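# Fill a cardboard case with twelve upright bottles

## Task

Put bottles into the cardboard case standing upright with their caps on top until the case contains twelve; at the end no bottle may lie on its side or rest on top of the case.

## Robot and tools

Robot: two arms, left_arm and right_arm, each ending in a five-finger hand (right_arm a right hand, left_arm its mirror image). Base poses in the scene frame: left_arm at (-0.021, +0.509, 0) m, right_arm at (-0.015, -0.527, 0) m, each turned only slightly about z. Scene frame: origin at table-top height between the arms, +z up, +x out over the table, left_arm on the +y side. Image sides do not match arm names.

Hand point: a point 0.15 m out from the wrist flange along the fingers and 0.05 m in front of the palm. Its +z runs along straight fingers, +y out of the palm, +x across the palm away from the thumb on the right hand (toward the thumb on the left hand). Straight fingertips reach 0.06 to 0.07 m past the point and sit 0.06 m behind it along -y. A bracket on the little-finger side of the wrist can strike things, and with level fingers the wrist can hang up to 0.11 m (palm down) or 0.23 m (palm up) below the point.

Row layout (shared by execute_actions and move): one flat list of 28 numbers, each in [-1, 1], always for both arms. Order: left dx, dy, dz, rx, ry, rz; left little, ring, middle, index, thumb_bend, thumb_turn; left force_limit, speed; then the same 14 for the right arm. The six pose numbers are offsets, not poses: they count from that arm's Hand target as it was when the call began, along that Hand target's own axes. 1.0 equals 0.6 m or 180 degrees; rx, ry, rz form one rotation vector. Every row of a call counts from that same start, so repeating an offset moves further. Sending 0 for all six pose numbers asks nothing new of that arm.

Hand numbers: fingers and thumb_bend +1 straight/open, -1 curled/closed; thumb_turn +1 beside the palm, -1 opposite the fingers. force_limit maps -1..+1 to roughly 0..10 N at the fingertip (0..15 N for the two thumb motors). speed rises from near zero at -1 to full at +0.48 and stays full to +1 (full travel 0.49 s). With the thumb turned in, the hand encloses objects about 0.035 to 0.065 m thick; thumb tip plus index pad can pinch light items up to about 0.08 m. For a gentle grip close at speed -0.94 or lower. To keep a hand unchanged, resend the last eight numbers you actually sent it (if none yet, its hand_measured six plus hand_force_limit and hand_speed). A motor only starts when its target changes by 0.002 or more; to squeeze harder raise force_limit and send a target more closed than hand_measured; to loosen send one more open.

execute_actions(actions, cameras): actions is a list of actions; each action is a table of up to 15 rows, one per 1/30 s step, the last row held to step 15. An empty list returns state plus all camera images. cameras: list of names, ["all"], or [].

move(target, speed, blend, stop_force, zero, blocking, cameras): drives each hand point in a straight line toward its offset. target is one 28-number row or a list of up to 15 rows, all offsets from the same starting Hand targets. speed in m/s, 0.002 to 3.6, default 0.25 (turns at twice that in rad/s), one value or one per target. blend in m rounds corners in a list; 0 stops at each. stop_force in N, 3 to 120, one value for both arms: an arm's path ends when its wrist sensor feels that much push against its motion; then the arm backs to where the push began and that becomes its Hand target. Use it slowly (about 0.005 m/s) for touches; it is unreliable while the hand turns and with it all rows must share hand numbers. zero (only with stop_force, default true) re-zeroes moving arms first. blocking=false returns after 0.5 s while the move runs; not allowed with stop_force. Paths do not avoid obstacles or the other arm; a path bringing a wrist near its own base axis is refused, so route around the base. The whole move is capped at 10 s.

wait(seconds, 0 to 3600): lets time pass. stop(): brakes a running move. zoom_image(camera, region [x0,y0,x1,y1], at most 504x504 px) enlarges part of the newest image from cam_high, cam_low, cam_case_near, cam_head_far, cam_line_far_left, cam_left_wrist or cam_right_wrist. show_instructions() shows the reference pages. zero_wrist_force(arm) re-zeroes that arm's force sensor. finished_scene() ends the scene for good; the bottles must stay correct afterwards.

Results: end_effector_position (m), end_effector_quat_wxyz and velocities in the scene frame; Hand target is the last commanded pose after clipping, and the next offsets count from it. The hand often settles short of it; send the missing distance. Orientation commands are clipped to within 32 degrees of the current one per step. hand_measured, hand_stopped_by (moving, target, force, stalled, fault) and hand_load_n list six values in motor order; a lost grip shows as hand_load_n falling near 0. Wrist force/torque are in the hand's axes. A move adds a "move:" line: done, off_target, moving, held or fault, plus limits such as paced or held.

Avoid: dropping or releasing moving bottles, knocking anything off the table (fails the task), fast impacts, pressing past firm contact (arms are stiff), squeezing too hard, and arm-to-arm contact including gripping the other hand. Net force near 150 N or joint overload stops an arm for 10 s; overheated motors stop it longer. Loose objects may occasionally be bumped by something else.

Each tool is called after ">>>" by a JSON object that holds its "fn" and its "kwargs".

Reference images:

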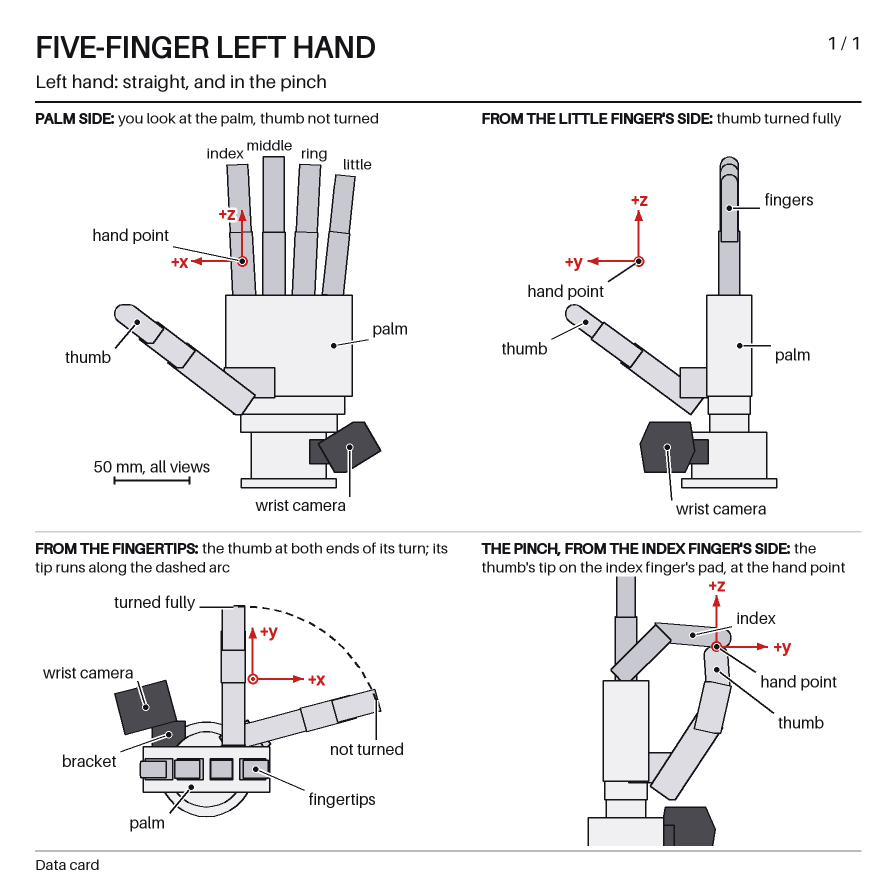

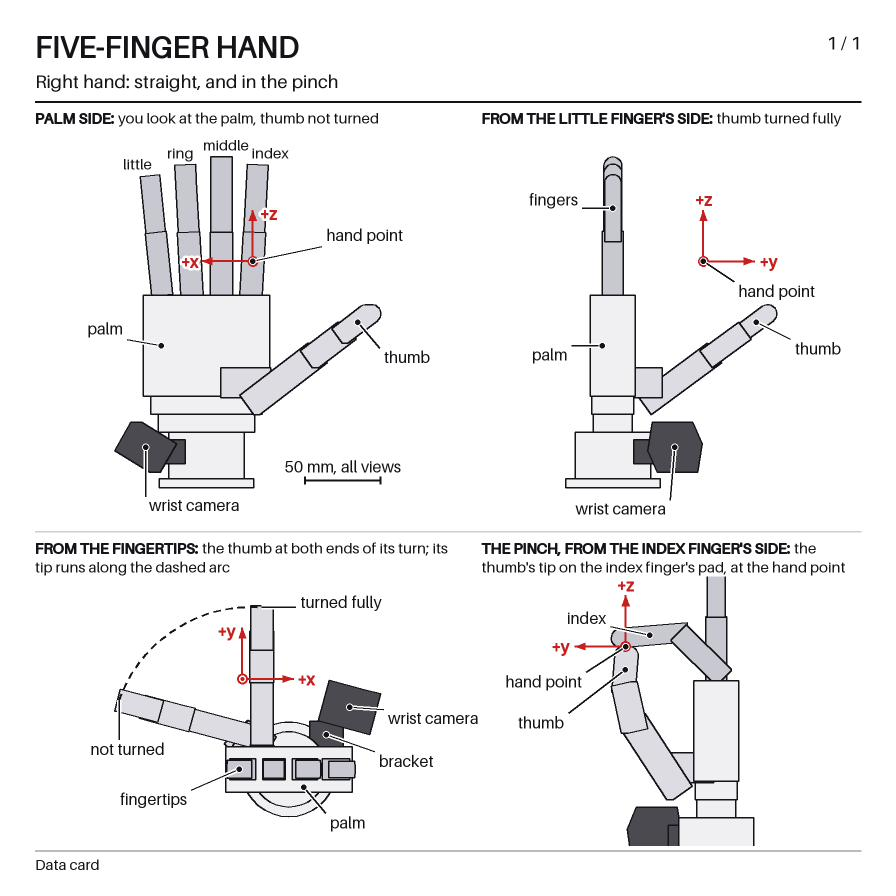

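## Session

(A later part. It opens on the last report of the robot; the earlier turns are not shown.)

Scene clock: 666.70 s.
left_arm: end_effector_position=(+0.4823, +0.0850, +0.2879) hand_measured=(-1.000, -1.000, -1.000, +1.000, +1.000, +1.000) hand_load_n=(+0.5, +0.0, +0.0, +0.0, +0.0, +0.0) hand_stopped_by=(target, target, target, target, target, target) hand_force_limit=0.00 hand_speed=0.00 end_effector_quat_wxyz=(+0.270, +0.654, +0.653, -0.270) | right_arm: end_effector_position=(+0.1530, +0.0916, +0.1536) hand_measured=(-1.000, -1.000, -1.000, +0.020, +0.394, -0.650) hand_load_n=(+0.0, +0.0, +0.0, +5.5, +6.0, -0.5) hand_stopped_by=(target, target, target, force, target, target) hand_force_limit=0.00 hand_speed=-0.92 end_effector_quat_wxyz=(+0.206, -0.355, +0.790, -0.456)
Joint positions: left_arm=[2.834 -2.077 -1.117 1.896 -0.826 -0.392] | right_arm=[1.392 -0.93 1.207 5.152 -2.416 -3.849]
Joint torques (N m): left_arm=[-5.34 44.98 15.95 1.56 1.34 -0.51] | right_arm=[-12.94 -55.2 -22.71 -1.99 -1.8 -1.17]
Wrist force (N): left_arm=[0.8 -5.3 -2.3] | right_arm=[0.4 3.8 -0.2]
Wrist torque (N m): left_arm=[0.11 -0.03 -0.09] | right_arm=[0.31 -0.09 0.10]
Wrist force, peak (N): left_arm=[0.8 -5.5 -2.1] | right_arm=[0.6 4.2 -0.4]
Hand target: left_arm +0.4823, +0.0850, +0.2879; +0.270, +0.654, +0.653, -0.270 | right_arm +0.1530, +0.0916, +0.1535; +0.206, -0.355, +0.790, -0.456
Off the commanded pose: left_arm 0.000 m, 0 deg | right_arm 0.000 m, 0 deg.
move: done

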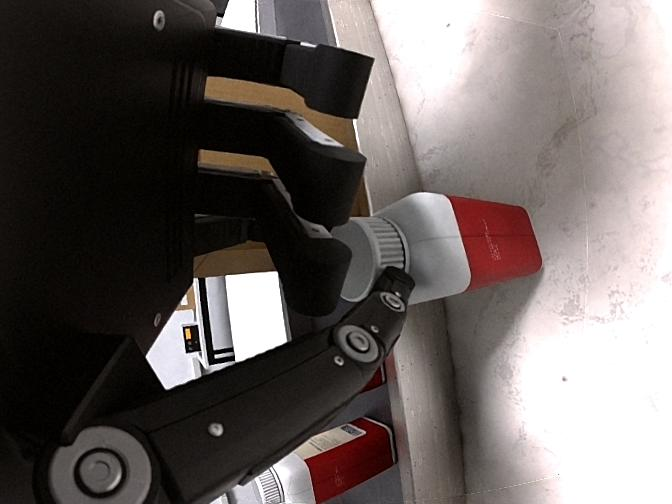

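>>> {"fn": "move", "kwargs": {"target": [[0,0,0,0,0,0,-1,-1,-1,1,1,1,0,0,0,-0.0433,-0.025,0,0,0,-1,-1,-1,-0.3,0.39,-0.65,0.0,-0.92],[0,0,0,0,0,0,-1,-1,-1,1,1,1,0,0,0,-0.4568,-0.2638,0,0,0,-1,-1,-1,-0.3,0.39,-0.65,0.0,-0.92]], "speed": [0.04,0.15], "blend": [0.01,0], "cameras": ["cam_right_wrist","cam_head_far","cam_case_near"]}}

Scene clock: 671.43 s.
left_arm: end_effector_position=(+0.4823, +0.0850, +0.2879) hand_measured=(-1.000, -1.000, -1.000, +1.000, +1.000, +1.000) hand_load_n=(+0.0, +0.0, +0.0, +0.0, -0.5, +0.0) hand_stopped_by=(target, target, target, target, target, target) hand_force_limit=0.00 hand_speed=0.00 end_effector_quat_wxyz=(+0.270, +0.654, +0.653, -0.270) | right_arm: end_effector_position=(+0.1528, +0.0903, +0.4692) hand_measured=(-1.000, -1.000, -1.000, +0.020, +0.394, -0.650) hand_load_n=(+0.0, +0.0, +0.0, +5.5, +5.5, -0.5) hand_stopped_by=(target, target, target, force, target, target) hand_force_limit=0.00 hand_speed=-0.92 end_effector_quat_wxyz=(+0.228, -0.367, +0.790, -0.435)
Joint positions: left_arm=[2.834 -2.077 -1.117 1.896 -0.826 -0.392] | right_arm=[1.396 -0.747 0.035 6.057 -2.444 -3.902]
Joint torques (N m): left_arm=[-5.86 45.03 16.21 1.68 1.36 -0.54] | right_arm=[-14.79 -48.53 -16.08 -2.45 -2.41 1.79]
Wrist force (N): left_arm=[0.8 -5.5 -2.0] | right_arm=[0.5 3.7 -0.1]
Wrist torque (N m): left_arm=[0.06 -0.01 -0.08] | right_arm=[0.30 -0.09 0.08]
Wrist force, peak (N): left_arm=[0.8 -5.5 -2.0] | right_arm=[0.7 4.9 0.0]
Hand target: left_arm +0.4823, +0.0850, +0.2879; +0.270, +0.654, +0.653, -0.270 | right_arm +0.1527, +0.0913, +0.4700; +0.206, -0.355, +0.790, -0.456
Off the commanded pose: left_arm 0.000 m, 0 deg | right_arm 0.001 m, 4 deg.
elbow stopped short (right arm): the move would have taken joint 3 (elbow) straighter than the controller allows.
move: off_target (right_arm)
Images, in order (width x height): cam_case_near 896x504, cam_head_far 896x504, cam_right_wrist 672x504.

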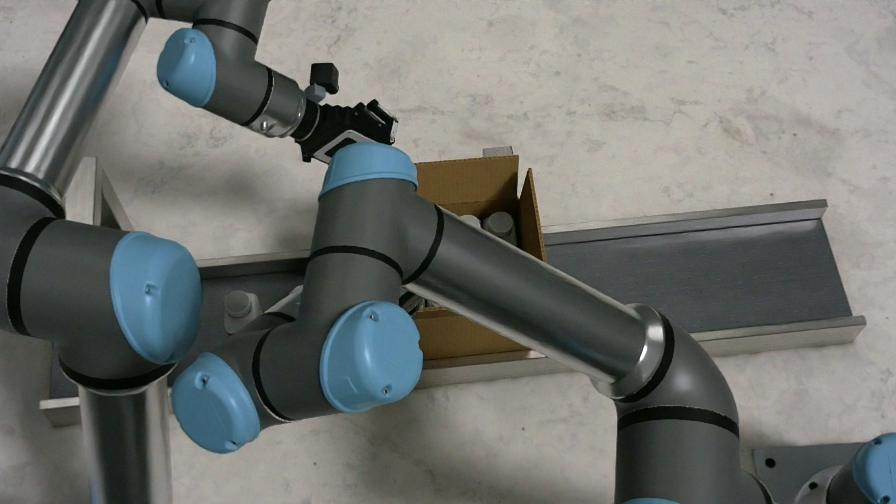

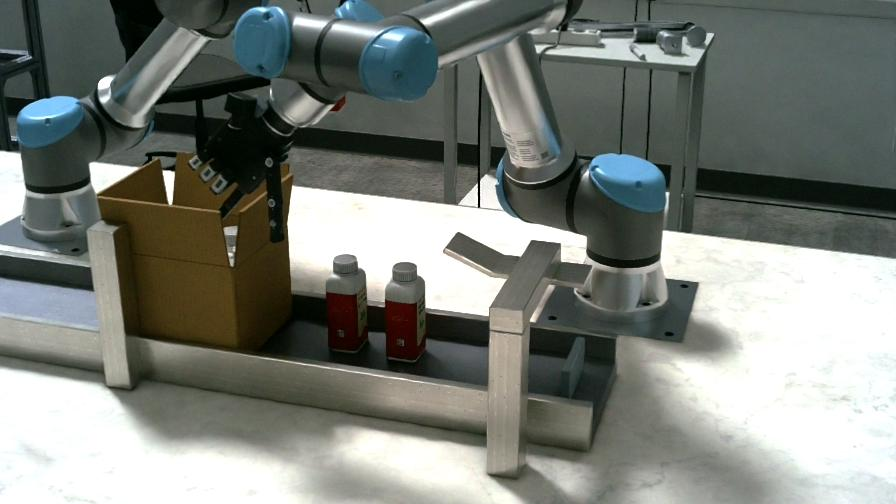

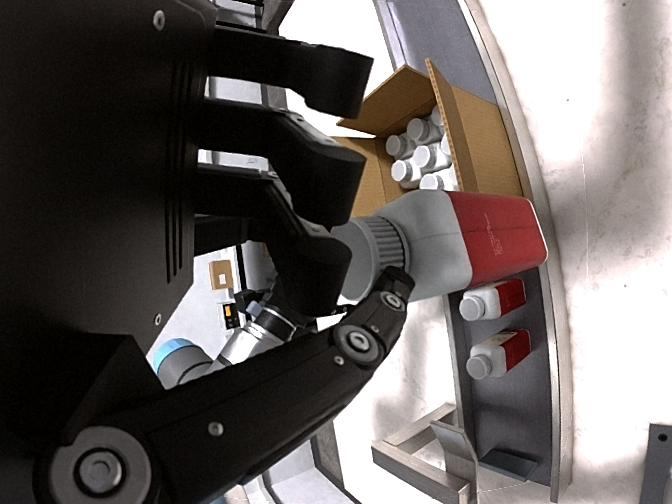

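>>> {"fn": "move", "kwargs": {"target": [0,0,0,0,0,0,-1,-1,-1,1,1,1,0,0,-0.1314,-0.1831,0.3338,0,0.02647,0.01526,-1,-1,-1,-0.3,0.39,-0.65,0.0,-0.92], "speed": 0.15, "cameras": ["cam_right_wrist","cam_head_far","cam_case_near"]}}

Scene clock: 673.77 s.
left_arm: end_effector_position=(+0.4823, +0.0850, +0.2879) hand_measured=(-1.000, -1.000, -1.000, +1.000, +1.000, +1.000) hand_load_n=(+0.0, +0.0, +0.0, +0.0, +0.0, +0.0) hand_stopped_by=(target, target, target, target, target, target) hand_force_limit=0.00 hand_speed=0.00 end_effector_quat_wxyz=(+0.270, +0.654, +0.653, -0.270) | right_arm: end_effector_position=(+0.3759, -0.0013, +0.4651) hand_measured=(-1.000, -1.000, -1.000, +0.020, +0.394, -0.650) hand_load_n=(+0.0, +0.0, +0.0, +6.0, +6.0, -0.5) hand_stopped_by=(target, target, target, force, target, target) hand_force_limit=0.00 hand_speed=-0.92 end_effector_quat_wxyz=(+0.183, -0.317, +0.806, -0.465)
Joint positions: left_arm=[2.834 -2.077 -1.117 1.896 -0.826 -0.392] | right_arm=[1.034 -1.022 0.606 5.553 -2.56 -4.214]
Joint torques (N m): left_arm=[-5.69 45.04 16.01 1.55 1.38 -0.54] | right_arm=[-0.87 -35.08 -29.22 -1.32 -0.61 1.78]
Wrist force (N): left_arm=[0.7 -5.3 -2.1] | right_arm=[0.5 3.5 -0.8]
Wrist torque (N m): left_arm=[0.10 -0.01 -0.10] | right_arm=[0.31 -0.06 0.08]
Wrist force, peak (N): left_arm=[0.6 -5.6 -2.3] | right_arm=[1.1 5.3 -1.6]
Hand target: left_arm +0.4823, +0.0850, +0.2879; +0.270, +0.654, +0.653, -0.270 | right_arm +0.3759, -0.0013, +0.4651; +0.183, -0.317, +0.806, -0.465
Off the commanded pose: left_arm 0.000 m, 0 deg | right_arm 0.000 m, 0 deg.
move: done
Images, in order (width x height): cam_case_near 896x504, cam_head_far 896x504, cam_right_wrist 672x504.

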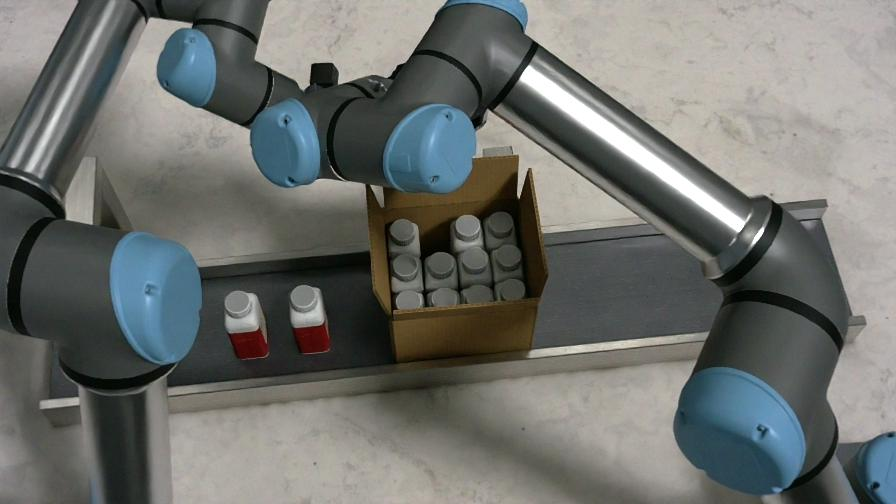

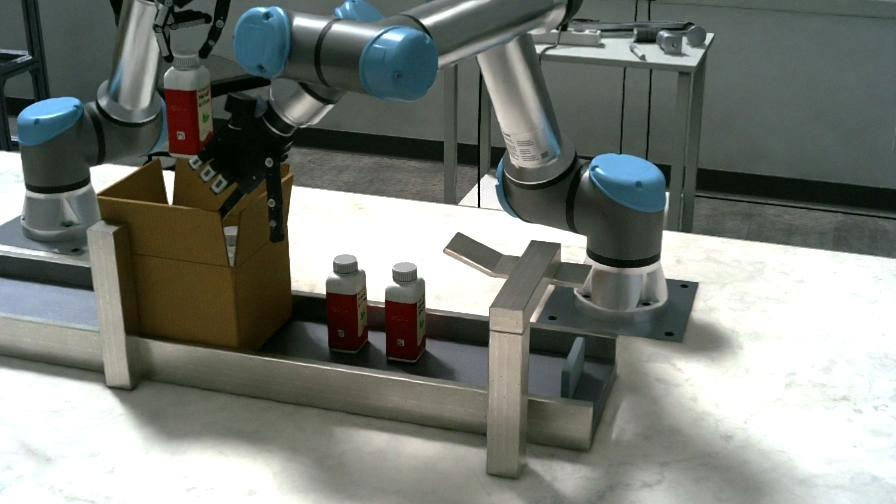

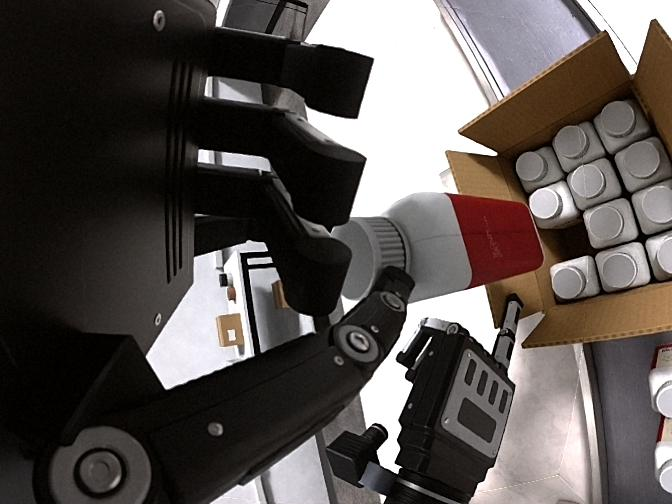

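>>> {"fn": "zoom_image", "kwargs": {"camera": "cam_right_wrist", "region": [420, 80, 672, 350]}}

>>> {"fn": "zoom_image", "kwargs": {"camera": "cam_head_far", "region": [120, 20, 280, 180]}}

Scaled by 1.867 from the camera's image (finer frame: 960x720).

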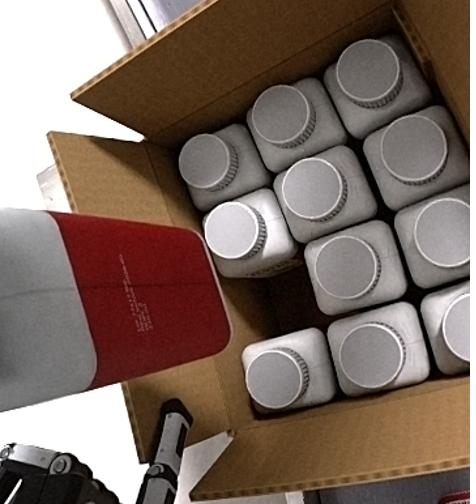

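Scaled by 3.150 from the camera's image (finer frame: 1280x720).

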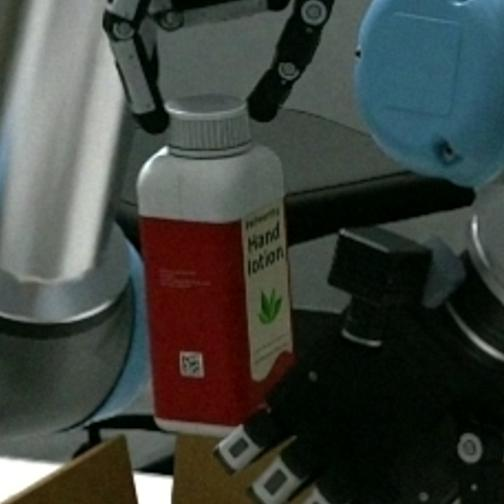

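>>> {"fn": "zoom_image", "kwargs": {"camera": "cam_head_far", "region": [80, 150, 310, 370]}}

Scaled by 2.191 from the camera's image (finer frame: 1280x720).

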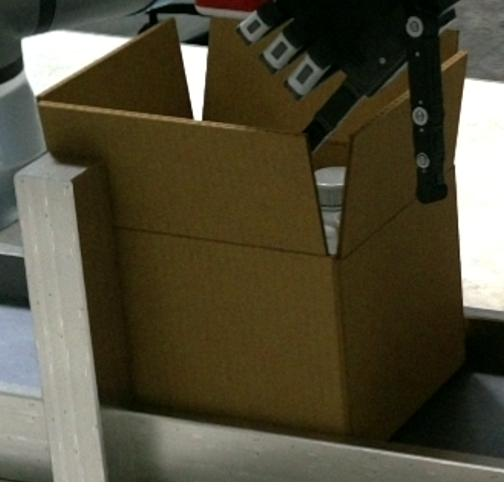

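>>> {"fn": "move", "kwargs": {"target": [0,0,0,0,0,0,-1,-1,-1,1,1,1,0,0,-0.01218,0.18222,0.11806,0,0,0,-1,-1,-1,-0.3,0.39,-0.65,0.0,-0.92], "speed": 0.08, "cameras": ["cam_right_wrist","cam_head_far","cam_case_near"]}}

>>> {"fn": "zoom_image", "kwargs": {"camera": "cam_right_wrist", "region": [400, 100, 672, 360]}}

Scene clock: 677.17 s.
left_arm: end_effector_position=(+0.4823, +0.0850, +0.2879) hand_measured=(-1.000, -1.000, -1.000, +1.000, +1.000, +1.000) hand_load_n=(+0.5, +0.0, +0.0, +0.5, +0.0, +0.0) hand_stopped_by=(target, target, target, target, target, target) hand_force_limit=0.00 hand_speed=0.00 end_effector_quat_wxyz=(+0.270, +0.654, +0.653, -0.270) | right_arm: end_effector_position=(+0.3859, -0.0011, +0.3351) hand_measured=(-1.000, -1.000, -1.000, +0.020, +0.394, -0.650) hand_load_n=(+0.0, +0.0, +0.0, +5.5, +6.0, +0.0) hand_stopped_by=(target, target, target, force, target, target) hand_force_limit=0.00 hand_speed=-0.92 end_effector_quat_wxyz=(+0.183, -0.317, +0.806, -0.465)
Joint positions: left_arm=[2.834 -2.077 -1.117 1.896 -0.826 -0.392] | right_arm=[1.021 -1.102 1.077 5.146 -2.565 -4.234]
Joint torques (N m): left_arm=[-6.03 45.26 16.28 1.61 1.33 -0.69] | right_arm=[-6.13 -50.27 -23.7 -2.12 -2.32 0.17]
Wrist force (N): left_arm=[0.9 -5.2 -2.0] | right_arm=[0.5 3.8 -0.6]
Wrist torque (N m): left_arm=[0.12 -0.03 -0.09] | right_arm=[0.34 -0.08 0.21]
Wrist force, peak (N): left_arm=[0.9 -5.4 -2.1] | right_arm=[0.4 5.0 0.2]
Hand target: left_arm +0.4823, +0.0850, +0.2879; +0.270, +0.654, +0.653, -0.270 | right_arm +0.3859, -0.0010, +0.3350; +0.183, -0.317, +0.806, -0.465
Off the commanded pose: left_arm 0.000 m, 0 deg | right_arm 0.000 m, 0 deg.
move: done
Images, in order (width x height): cam_case_near 896x504, cam_head_far 896x504, cam_right_wrist 672x504.

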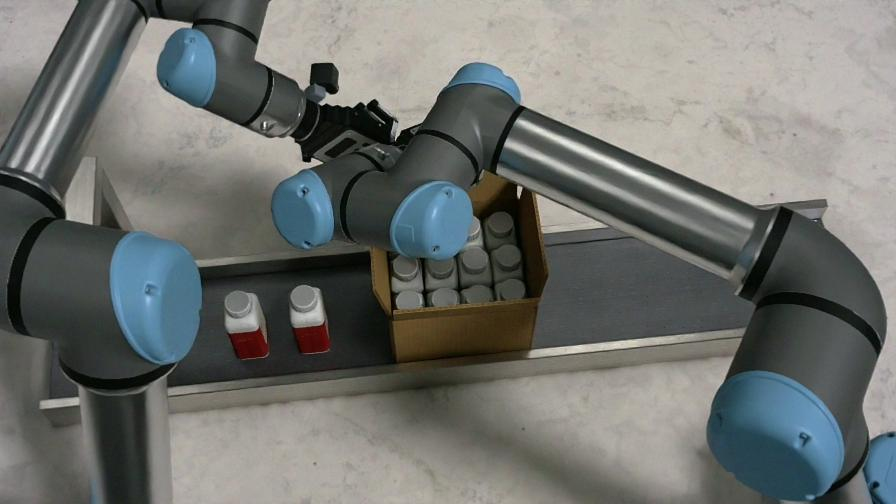

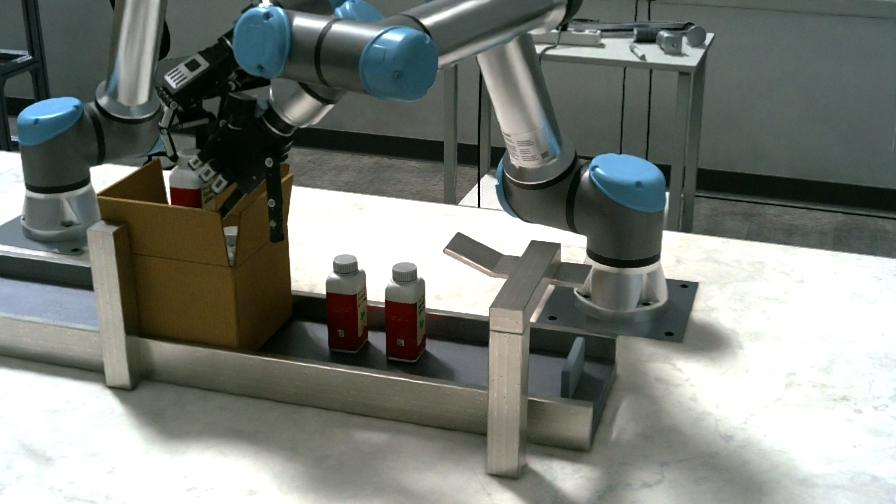

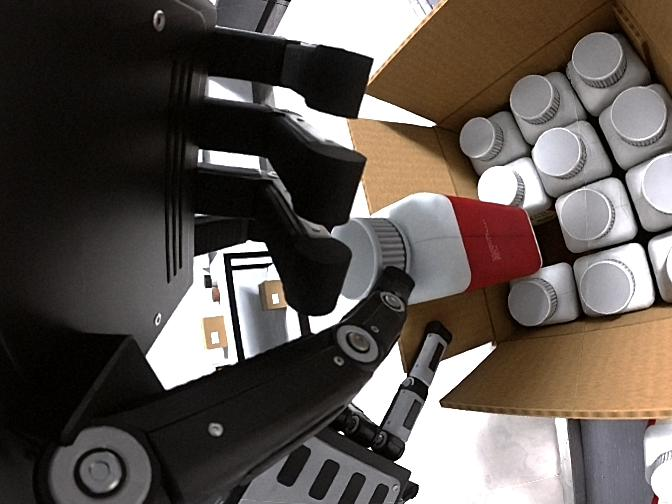

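Scaled by 1.853 from the camera's image (finer frame: 960x720).

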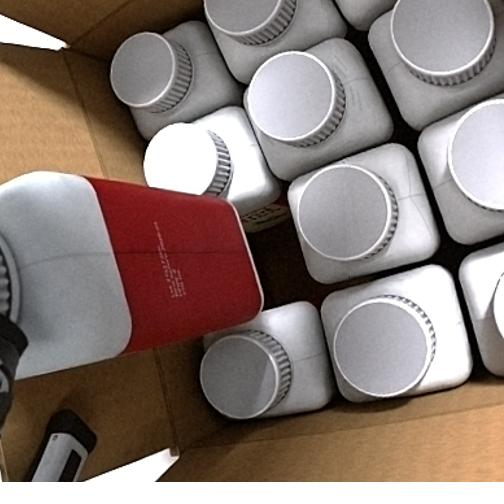

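>>> {"fn": "move", "kwargs": {"target": [0,0,0,0,0,0,-1,-1,-1,1,1,1,0,0,0.001787,0.03635,0.02038,0,0,0,-1,-1,-1,-0.3,0.39,-0.65,0.0,-0.92], "speed": 0.04, "stop_force": 4, "cameras": ["cam_right_wrist"]}}

>>> {"fn": "zoom_image", "kwargs": {"camera": "cam_right_wrist", "region": [400, 100, 672, 360]}}

Scene clock: 679.13 s.
left_arm: end_effector_position=(+0.4823, +0.0850, +0.2879) hand_measured=(-1.000, -1.000, -1.000, +1.000, +1.000, +1.000) hand_load_n=(+0.5, +0.0, +0.0, +0.0, -0.5, +0.0) hand_stopped_by=(target, target, target, target, target, target) hand_force_limit=0.00 hand_speed=0.00 end_effector_quat_wxyz=(+0.270, +0.654, +0.653, -0.270) | right_arm: end_effector_position=(+0.3849, -0.0015, +0.3100) hand_measured=(-1.000, -1.000, -1.000, +0.020, +0.394, -0.650) hand_load_n=(+0.0, +0.0, +0.0, +5.5, +5.5, -0.5) hand_stopped_by=(target, target, target, force, target, target) hand_force_limit=0.00 hand_speed=-0.92 end_effector_quat_wxyz=(+0.183, -0.317, +0.806, -0.465)
Joint positions: left_arm=[2.834 -2.077 -1.117 1.896 -0.826 -0.392] | right_arm=[1.022 -1.104 1.143 5.083 -2.565 -4.233]
Joint torques (N m): left_arm=[-5.06 45.43 16.58 1.61 1.42 -0.66] | right_arm=[7.12 -50.68 -33.1 -1.95 -2.21 -2.1]
Wrist force (N): left_arm=[0.8 -5.3 -2.2] | right_arm=[0.4 3.6 -0.3]
Wrist torque (N m): left_arm=[0.10 -0.03 -0.09] | right_arm=[0.30 -0.08 0.09]
Wrist force, peak (N): left_arm=[0.9 -5.4 -2.1] | right_arm=[0.4 4.3 -0.2]
Hand target: left_arm +0.4823, +0.0850, +0.2879; +0.270, +0.654, +0.653, -0.270 | right_arm +0.3849, -0.0015, +0.3100; +0.183, -0.317, +0.806, -0.465
Off the commanded pose: left_arm 0.000 m, 0 deg | right_arm 0.000 m, 0 deg.
move: done

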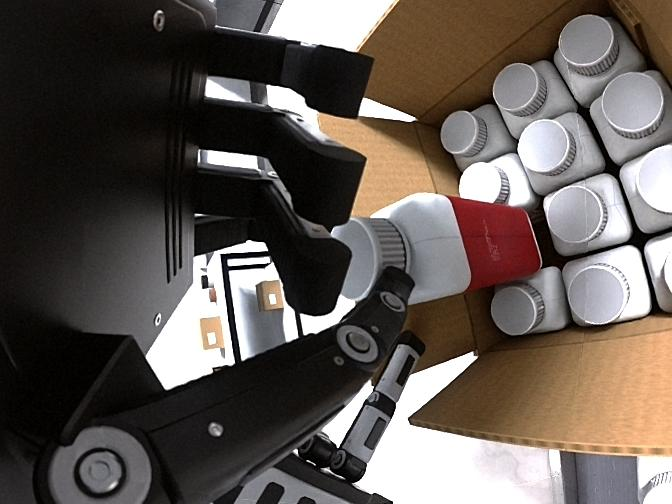

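Scaled by 1.853 from the camera's image (finer frame: 960x720).

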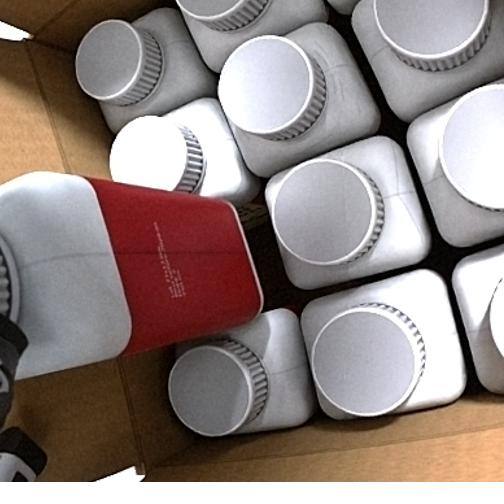

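>>> {"fn": "move", "kwargs": {"target": [0,0,0,0,0,0,-1,-1,-1,1,1,1,0,0,0.000796,0.03566,0.02157,0,0,0,-1,-1,-1,-0.3,0.39,-0.65,0.0,-0.92], "speed": 0.02, "stop_force": 4, "cameras": ["cam_right_wrist"]}}

>>> {"fn": "zoom_image", "kwargs": {"camera": "cam_right_wrist", "region": [400, 100, 672, 360]}}

Scene clock: 681.63 s.
left_arm: end_effector_position=(+0.4823, +0.0850, +0.2879) hand_measured=(-1.000, -1.000, -1.000, +1.000, +1.000, +1.000) hand_load_n=(+0.0, +0.0, +0.0, +0.5, +0.0, +0.0) hand_stopped_by=(target, target, target, target, target, target) hand_force_limit=0.00 hand_speed=0.00 end_effector_quat_wxyz=(+0.270, +0.654, +0.653, -0.270) | right_arm: end_effector_position=(+0.3850, -0.0022, +0.2849) hand_measured=(-1.000, -1.000, -1.000, +0.020, +0.394, -0.650) hand_load_n=(+0.0, +0.0, +0.5, +5.5, +6.0, -0.5) hand_stopped_by=(target, target, target, force, target, target) hand_force_limit=0.00 hand_speed=-0.92 end_effector_quat_wxyz=(+0.183, -0.317, +0.806, -0.465)
Joint positions: left_arm=[2.834 -2.077 -1.117 1.896 -0.826 -0.392] | right_arm=[1.021 -1.101 1.203 5.019 -2.565 -4.234]
Joint torques (N m): left_arm=[-5.31 45.22 16.4 1.49 1.33 -0.7] | right_arm=[-13.67 -52.6 -33.4 -0.96 -2.71 -1.24]
Wrist force (N): left_arm=[0.7 -5.1 -2.0] | right_arm=[0.3 3.7 -0.3]
Wrist torque (N m): left_arm=[0.13 0.00 -0.11] | right_arm=[0.31 -0.05 0.20]
Wrist force, peak (N): left_arm=[0.8 -5.5 -2.0] | right_arm=[0.6 4.0 -0.3]
Hand target: left_arm +0.4823, +0.0850, +0.2879; +0.270, +0.654, +0.653, -0.270 | right_arm +0.3850, -0.0022, +0.2850; +0.183, -0.317, +0.806, -0.465
Off the commanded pose: left_arm 0.000 m, 0 deg | right_arm 0.000 m, 0 deg.
move: done

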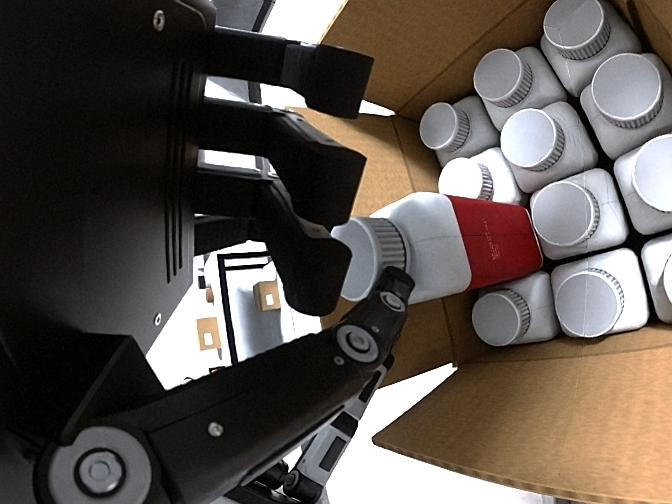

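Scaled by 1.853 from the camera's image (finer frame: 960x720).

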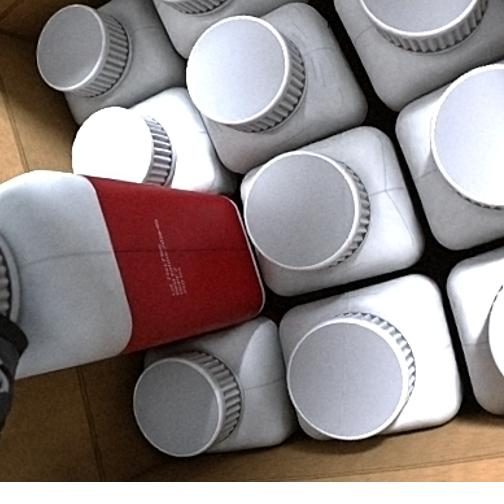

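>>> {"fn": "move", "kwargs": {"target": [0,0,0,0,0,0,-1,-1,-1,1,1,1,0,0,0,0.0433,0.025,0,0,0,-1,-1,-1,-0.3,0.39,-0.65,0.0,-0.92], "speed": 0.02, "stop_force": 4, "cameras": ["cam_right_wrist"]}}

>>> {"fn": "zoom_image", "kwargs": {"camera": "cam_right_wrist", "region": [400, 100, 672, 360]}}

Scene clock: 684.60 s.
left_arm: end_effector_position=(+0.4823, +0.0850, +0.2879) hand_measured=(-1.000, -1.000, -1.000, +1.000, +1.000, +1.000) hand_load_n=(+0.0, +0.0, +0.0, +0.0, +0.0, +0.0) hand_stopped_by=(target, target, target, target, target, target) hand_force_limit=0.00 hand_speed=0.00 end_effector_quat_wxyz=(+0.270, +0.654, +0.653, -0.270) | right_arm: end_effector_position=(+0.3850, -0.0021, +0.2550) hand_measured=(-1.000, -1.000, -1.000, +0.020, +0.394, -0.650) hand_load_n=(+0.0, +0.0, +0.0, +5.5, +6.0, +0.0) hand_stopped_by=(target, target, target, force, target, target) hand_force_limit=0.00 hand_speed=-0.92 end_effector_quat_wxyz=(+0.183, -0.317, +0.806, -0.465)
Joint positions: left_arm=[2.834 -2.077 -1.117 1.896 -0.826 -0.392] | right_arm=[1.021 -1.091 1.265 4.947 -2.565 -4.234]
Joint torques (N m): left_arm=[-5.48 45.43 16.79 1.58 1.43 -0.72] | right_arm=[-11.93 -57.4 -31.36 -0.76 -0.72 -2.16]
Wrist force (N): left_arm=[0.9 -5.1 -2.1] | right_arm=[0.7 3.8 -0.1]
Wrist torque (N m): left_arm=[0.13 -0.03 -0.09] | right_arm=[0.29 -0.11 0.23]
Wrist force, peak (N): left_arm=[0.7 -5.4 -2.2] | right_arm=[0.7 4.2 -0.2]
Hand target: left_arm +0.4823, +0.0850, +0.2879; +0.270, +0.654, +0.653, -0.270 | right_arm +0.3850, -0.0021, +0.2550; +0.183, -0.317, +0.806, -0.465
Off the commanded pose: left_arm 0.000 m, 0 deg | right_arm 0.000 m, 0 deg.
move: done

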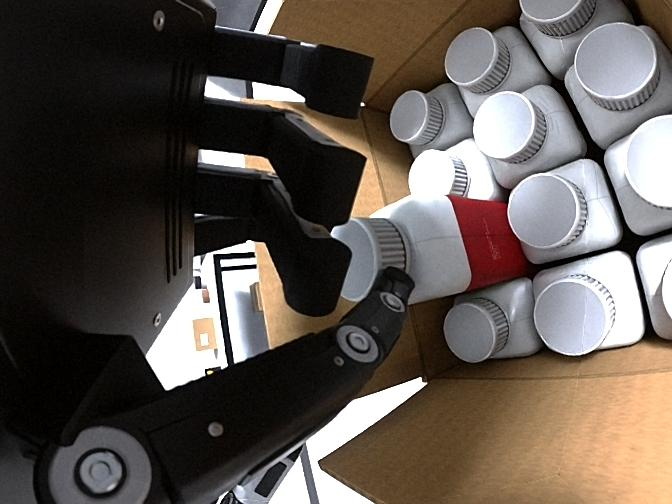

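Scaled by 1.853 from the camera's image (finer frame: 960x720).

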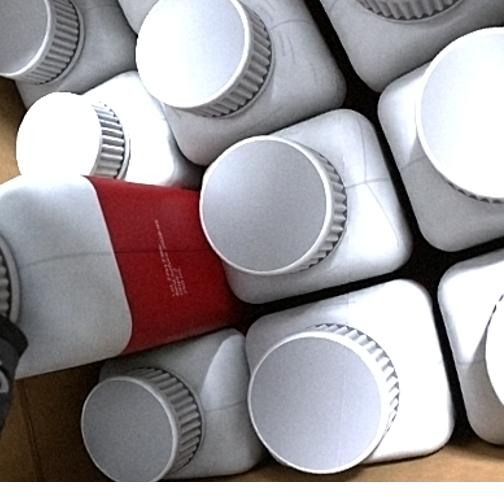

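>>> {"fn": "move", "kwargs": {"target": [0,0,0,0,0,0,-1,-1,-1,1,1,1,0,0,0,0.06495,0.0375,0,0,0,-1,-1,-1,-0.3,0.39,-0.65,0.0,-0.92], "speed": 0.03, "stop_force": 4, "cameras": ["cam_right_wrist"]}}

>>> {"fn": "zoom_image", "kwargs": {"camera": "cam_right_wrist", "region": [300, 100, 600, 400]}}

Scene clock: 687.33 s.
left_arm: end_effector_position=(+0.4823, +0.0850, +0.2879) hand_measured=(-1.000, -1.000, -1.000, +1.000, +1.000, +1.000) hand_load_n=(+0.0, +0.0, +0.0, +0.5, +0.0, +0.0) hand_stopped_by=(target, target, target, target, target, target) hand_force_limit=0.00 hand_speed=0.00 end_effector_quat_wxyz=(+0.270, +0.654, +0.653, -0.270) | right_arm: end_effector_position=(+0.3850, -0.0021, +0.2100) hand_measured=(-1.000, -1.000, -1.000, +0.020, +0.394, -0.650) hand_load_n=(+0.5, +0.0, +0.0, +5.5, +6.0, +0.0) hand_stopped_by=(target, target, target, force, target, target) hand_force_limit=0.00 hand_speed=-0.92 end_effector_quat_wxyz=(+0.183, -0.317, +0.806, -0.465)
Joint positions: left_arm=[2.834 -2.077 -1.117 1.896 -0.826 -0.392] | right_arm=[1.021 -1.066 1.345 4.842 -2.565 -4.234]
Joint torques (N m): left_arm=[-5.36 45.5 16.54 1.56 1.5 -0.76] | right_arm=[-11.67 -57.75 -32.51 -0.67 -1.63 -1.94]
Wrist force (N): left_arm=[0.8 -5.4 -2.0] | right_arm=[0.4 3.5 0.3]
Wrist torque (N m): left_arm=[0.08 -0.02 -0.09] | right_arm=[0.29 -0.09 0.21]
Wrist force, peak (N): left_arm=[0.8 -5.4 -2.3] | right_arm=[0.7 4.1 -0.4]
Hand target: left_arm +0.4823, +0.0850, +0.2879; +0.270, +0.654, +0.653, -0.270 | right_arm +0.3850, -0.0021, +0.2100; +0.183, -0.317, +0.806, -0.465
Off the commanded pose: left_arm 0.000 m, 0 deg | right_arm 0.000 m, 0 deg.
move: done

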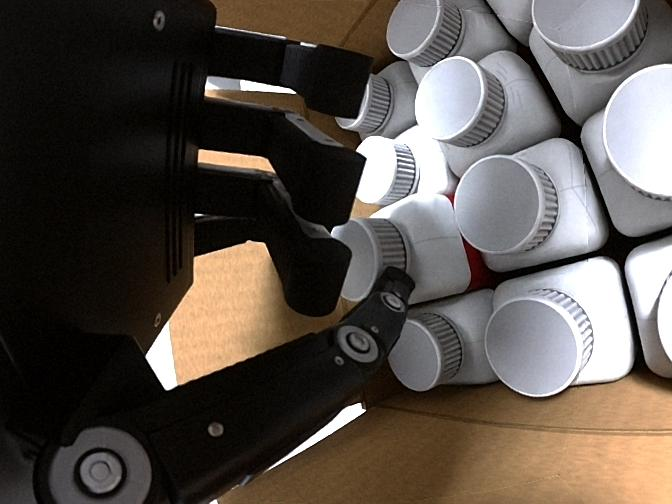

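Scaled by 1.680 from the camera's image (finer frame: 960x720).

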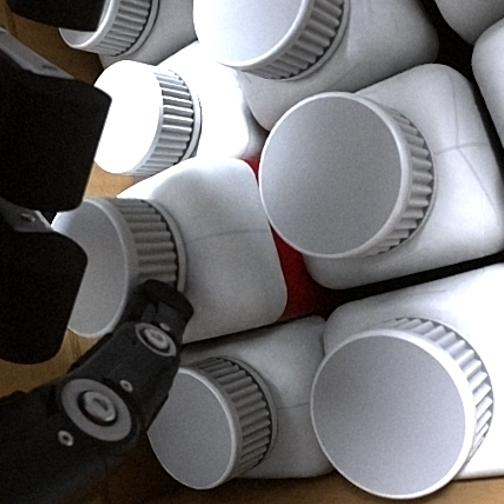

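>>> {"fn": "move", "kwargs": {"target": [0,0,0,0,0,0,-1,-1,-1,1,1,1,0,0,0,0.03175,0.01833,0,0,0,-1,-1,-1,-0.3,0.39,-0.65,0.0,-0.92], "speed": 0.02, "stop_force": 3, "cameras": ["cam_right_wrist"]}}

>>> {"fn": "zoom_image", "kwargs": {"camera": "cam_right_wrist", "region": [270, 100, 570, 400]}}

Scene clock: 689.73 s.
left_arm: end_effector_position=(+0.4823, +0.0850, +0.2879) hand_measured=(-1.000, -1.000, -1.000, +1.000, +1.000, +1.000) hand_load_n=(+0.0, +0.0, +0.0, +0.0, +0.0, +0.0) hand_stopped_by=(target, target, target, target, target, target) hand_force_limit=0.00 hand_speed=0.00 end_effector_quat_wxyz=(+0.270, +0.654, +0.653, -0.270) | right_arm: end_effector_position=(+0.3850, -0.0021, +0.1880) hand_measured=(-1.000, -1.000, -1.000, +0.020, +0.394, -0.650) hand_load_n=(+0.0, +0.0, +0.0, +5.5, +6.0, +0.0) hand_stopped_by=(target, target, target, force, target, target) hand_force_limit=0.00 hand_speed=-0.92 end_effector_quat_wxyz=(+0.183, -0.317, +0.806, -0.465)
Joint positions: left_arm=[2.834 -2.077 -1.117 1.896 -0.826 -0.392] | right_arm=[1.021 -1.05 1.379 4.792 -2.565 -4.234]
Joint torques (N m): left_arm=[-5.41 45.71 17.6 1.54 1.52 -0.87] | right_arm=[-13.7 -57.3 -32.56 -0.77 -3.04 -1.9]
Wrist force (N): left_arm=[0.9 -5.4 -2.1] | right_arm=[0.6 3.5 0.2]
Wrist torque (N m): left_arm=[0.09 -0.04 -0.09] | right_arm=[0.30 -0.11 0.21]
Wrist force, peak (N): left_arm=[0.8 -5.4 -2.2] | right_arm=[0.4 3.9 0.4]
Hand target: left_arm +0.4823, +0.0850, +0.2879; +0.270, +0.654, +0.653, -0.270 | right_arm +0.3850, -0.0021, +0.1880; +0.183, -0.317, +0.806, -0.465
Off the commanded pose: left_arm 0.000 m, 0 deg | right_arm 0.000 m, 0 deg.
move: done

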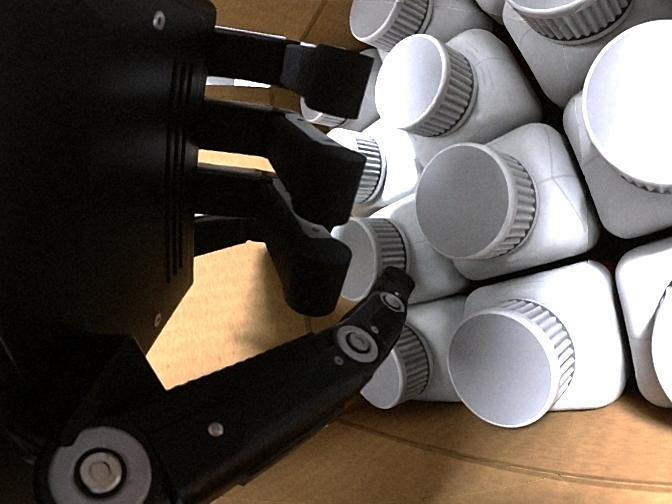

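Scaled by 1.680 from the camera's image (finer frame: 960x720).

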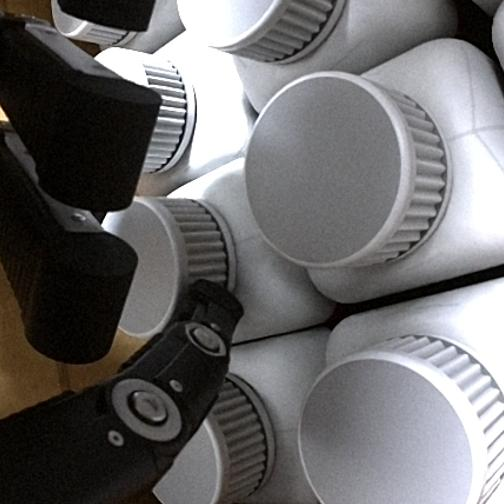

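>>> {"fn": "move", "kwargs": {"target": [0,0,0,0,0,0,-1,-1,-1,1,1,1,0,0,0,0.01732,0.01,0,0,0,-1,-1,-1,-0.3,0.39,-0.65,0.0,-0.92], "speed": 0.01, "stop_force": 3, "cameras": ["cam_right_wrist"]}}

Scene clock: 691.40 s.
left_arm: end_effector_position=(+0.4823, +0.0850, +0.2879) hand_measured=(-1.000, -1.000, -1.000, +1.000, +1.000, +1.000) hand_load_n=(+0.0, +0.0, +0.0, +0.0, +0.0, +0.0) hand_stopped_by=(target, target, target, target, target, target) hand_force_limit=0.00 hand_speed=0.00 end_effector_quat_wxyz=(+0.270, +0.654, +0.653, -0.270) | right_arm: end_effector_position=(+0.3850, -0.0021, +0.1833) hand_measured=(-1.000, -1.000, -1.000, +0.020, +0.394, -0.650) hand_load_n=(+0.0, +0.0, +0.0, +5.5, +5.5, +0.0) hand_stopped_by=(target, target, target, force, target, target) hand_force_limit=0.00 hand_speed=-0.92 end_effector_quat_wxyz=(+0.183, -0.317, +0.806, -0.465)
Joint positions: left_arm=[2.834 -2.077 -1.117 1.896 -0.826 -0.392] | right_arm=[1.021 -1.046 1.386 4.782 -2.565 -4.234]
Joint torques (N m): left_arm=[-5.9 46.03 16.9 1.68 1.52 -0.82] | right_arm=[-12.77 -55.84 -30.73 -1.78 0.33 -1.25]
Wrist force (N): left_arm=[0.9 -5.2 -2.1] | right_arm=[0.0 0.8 -0.5]
Wrist torque (N m): left_arm=[0.12 -0.04 -0.09] | right_arm=[0.21 -0.05 0.19]
Wrist force, peak (N): left_arm=[1.0 -5.4 -2.2] | right_arm=[-0.5 -3.2 -2.3]
Hand target: left_arm +0.4823, +0.0850, +0.2879; +0.270, +0.654, +0.653, -0.270 | right_arm +0.3851, -0.0021, +0.1833; +0.183, -0.317, +0.806, -0.465 (not the last commanded pose)
Off the commanded pose: left_arm 0.000 m, 0 deg | right_arm 0.007 m, 0 deg.
move: contact (right_arm)

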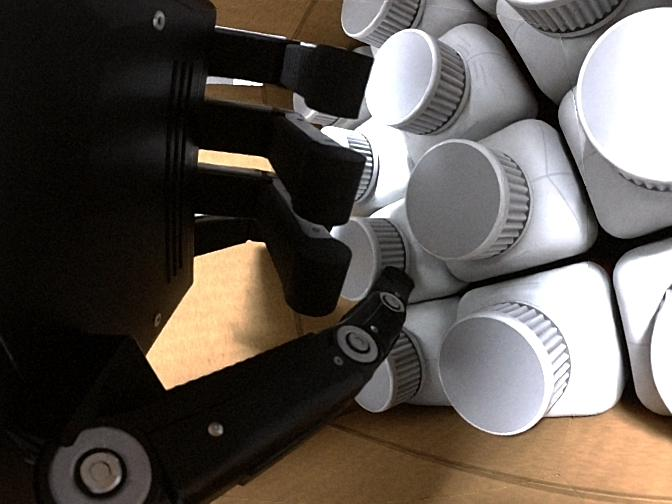

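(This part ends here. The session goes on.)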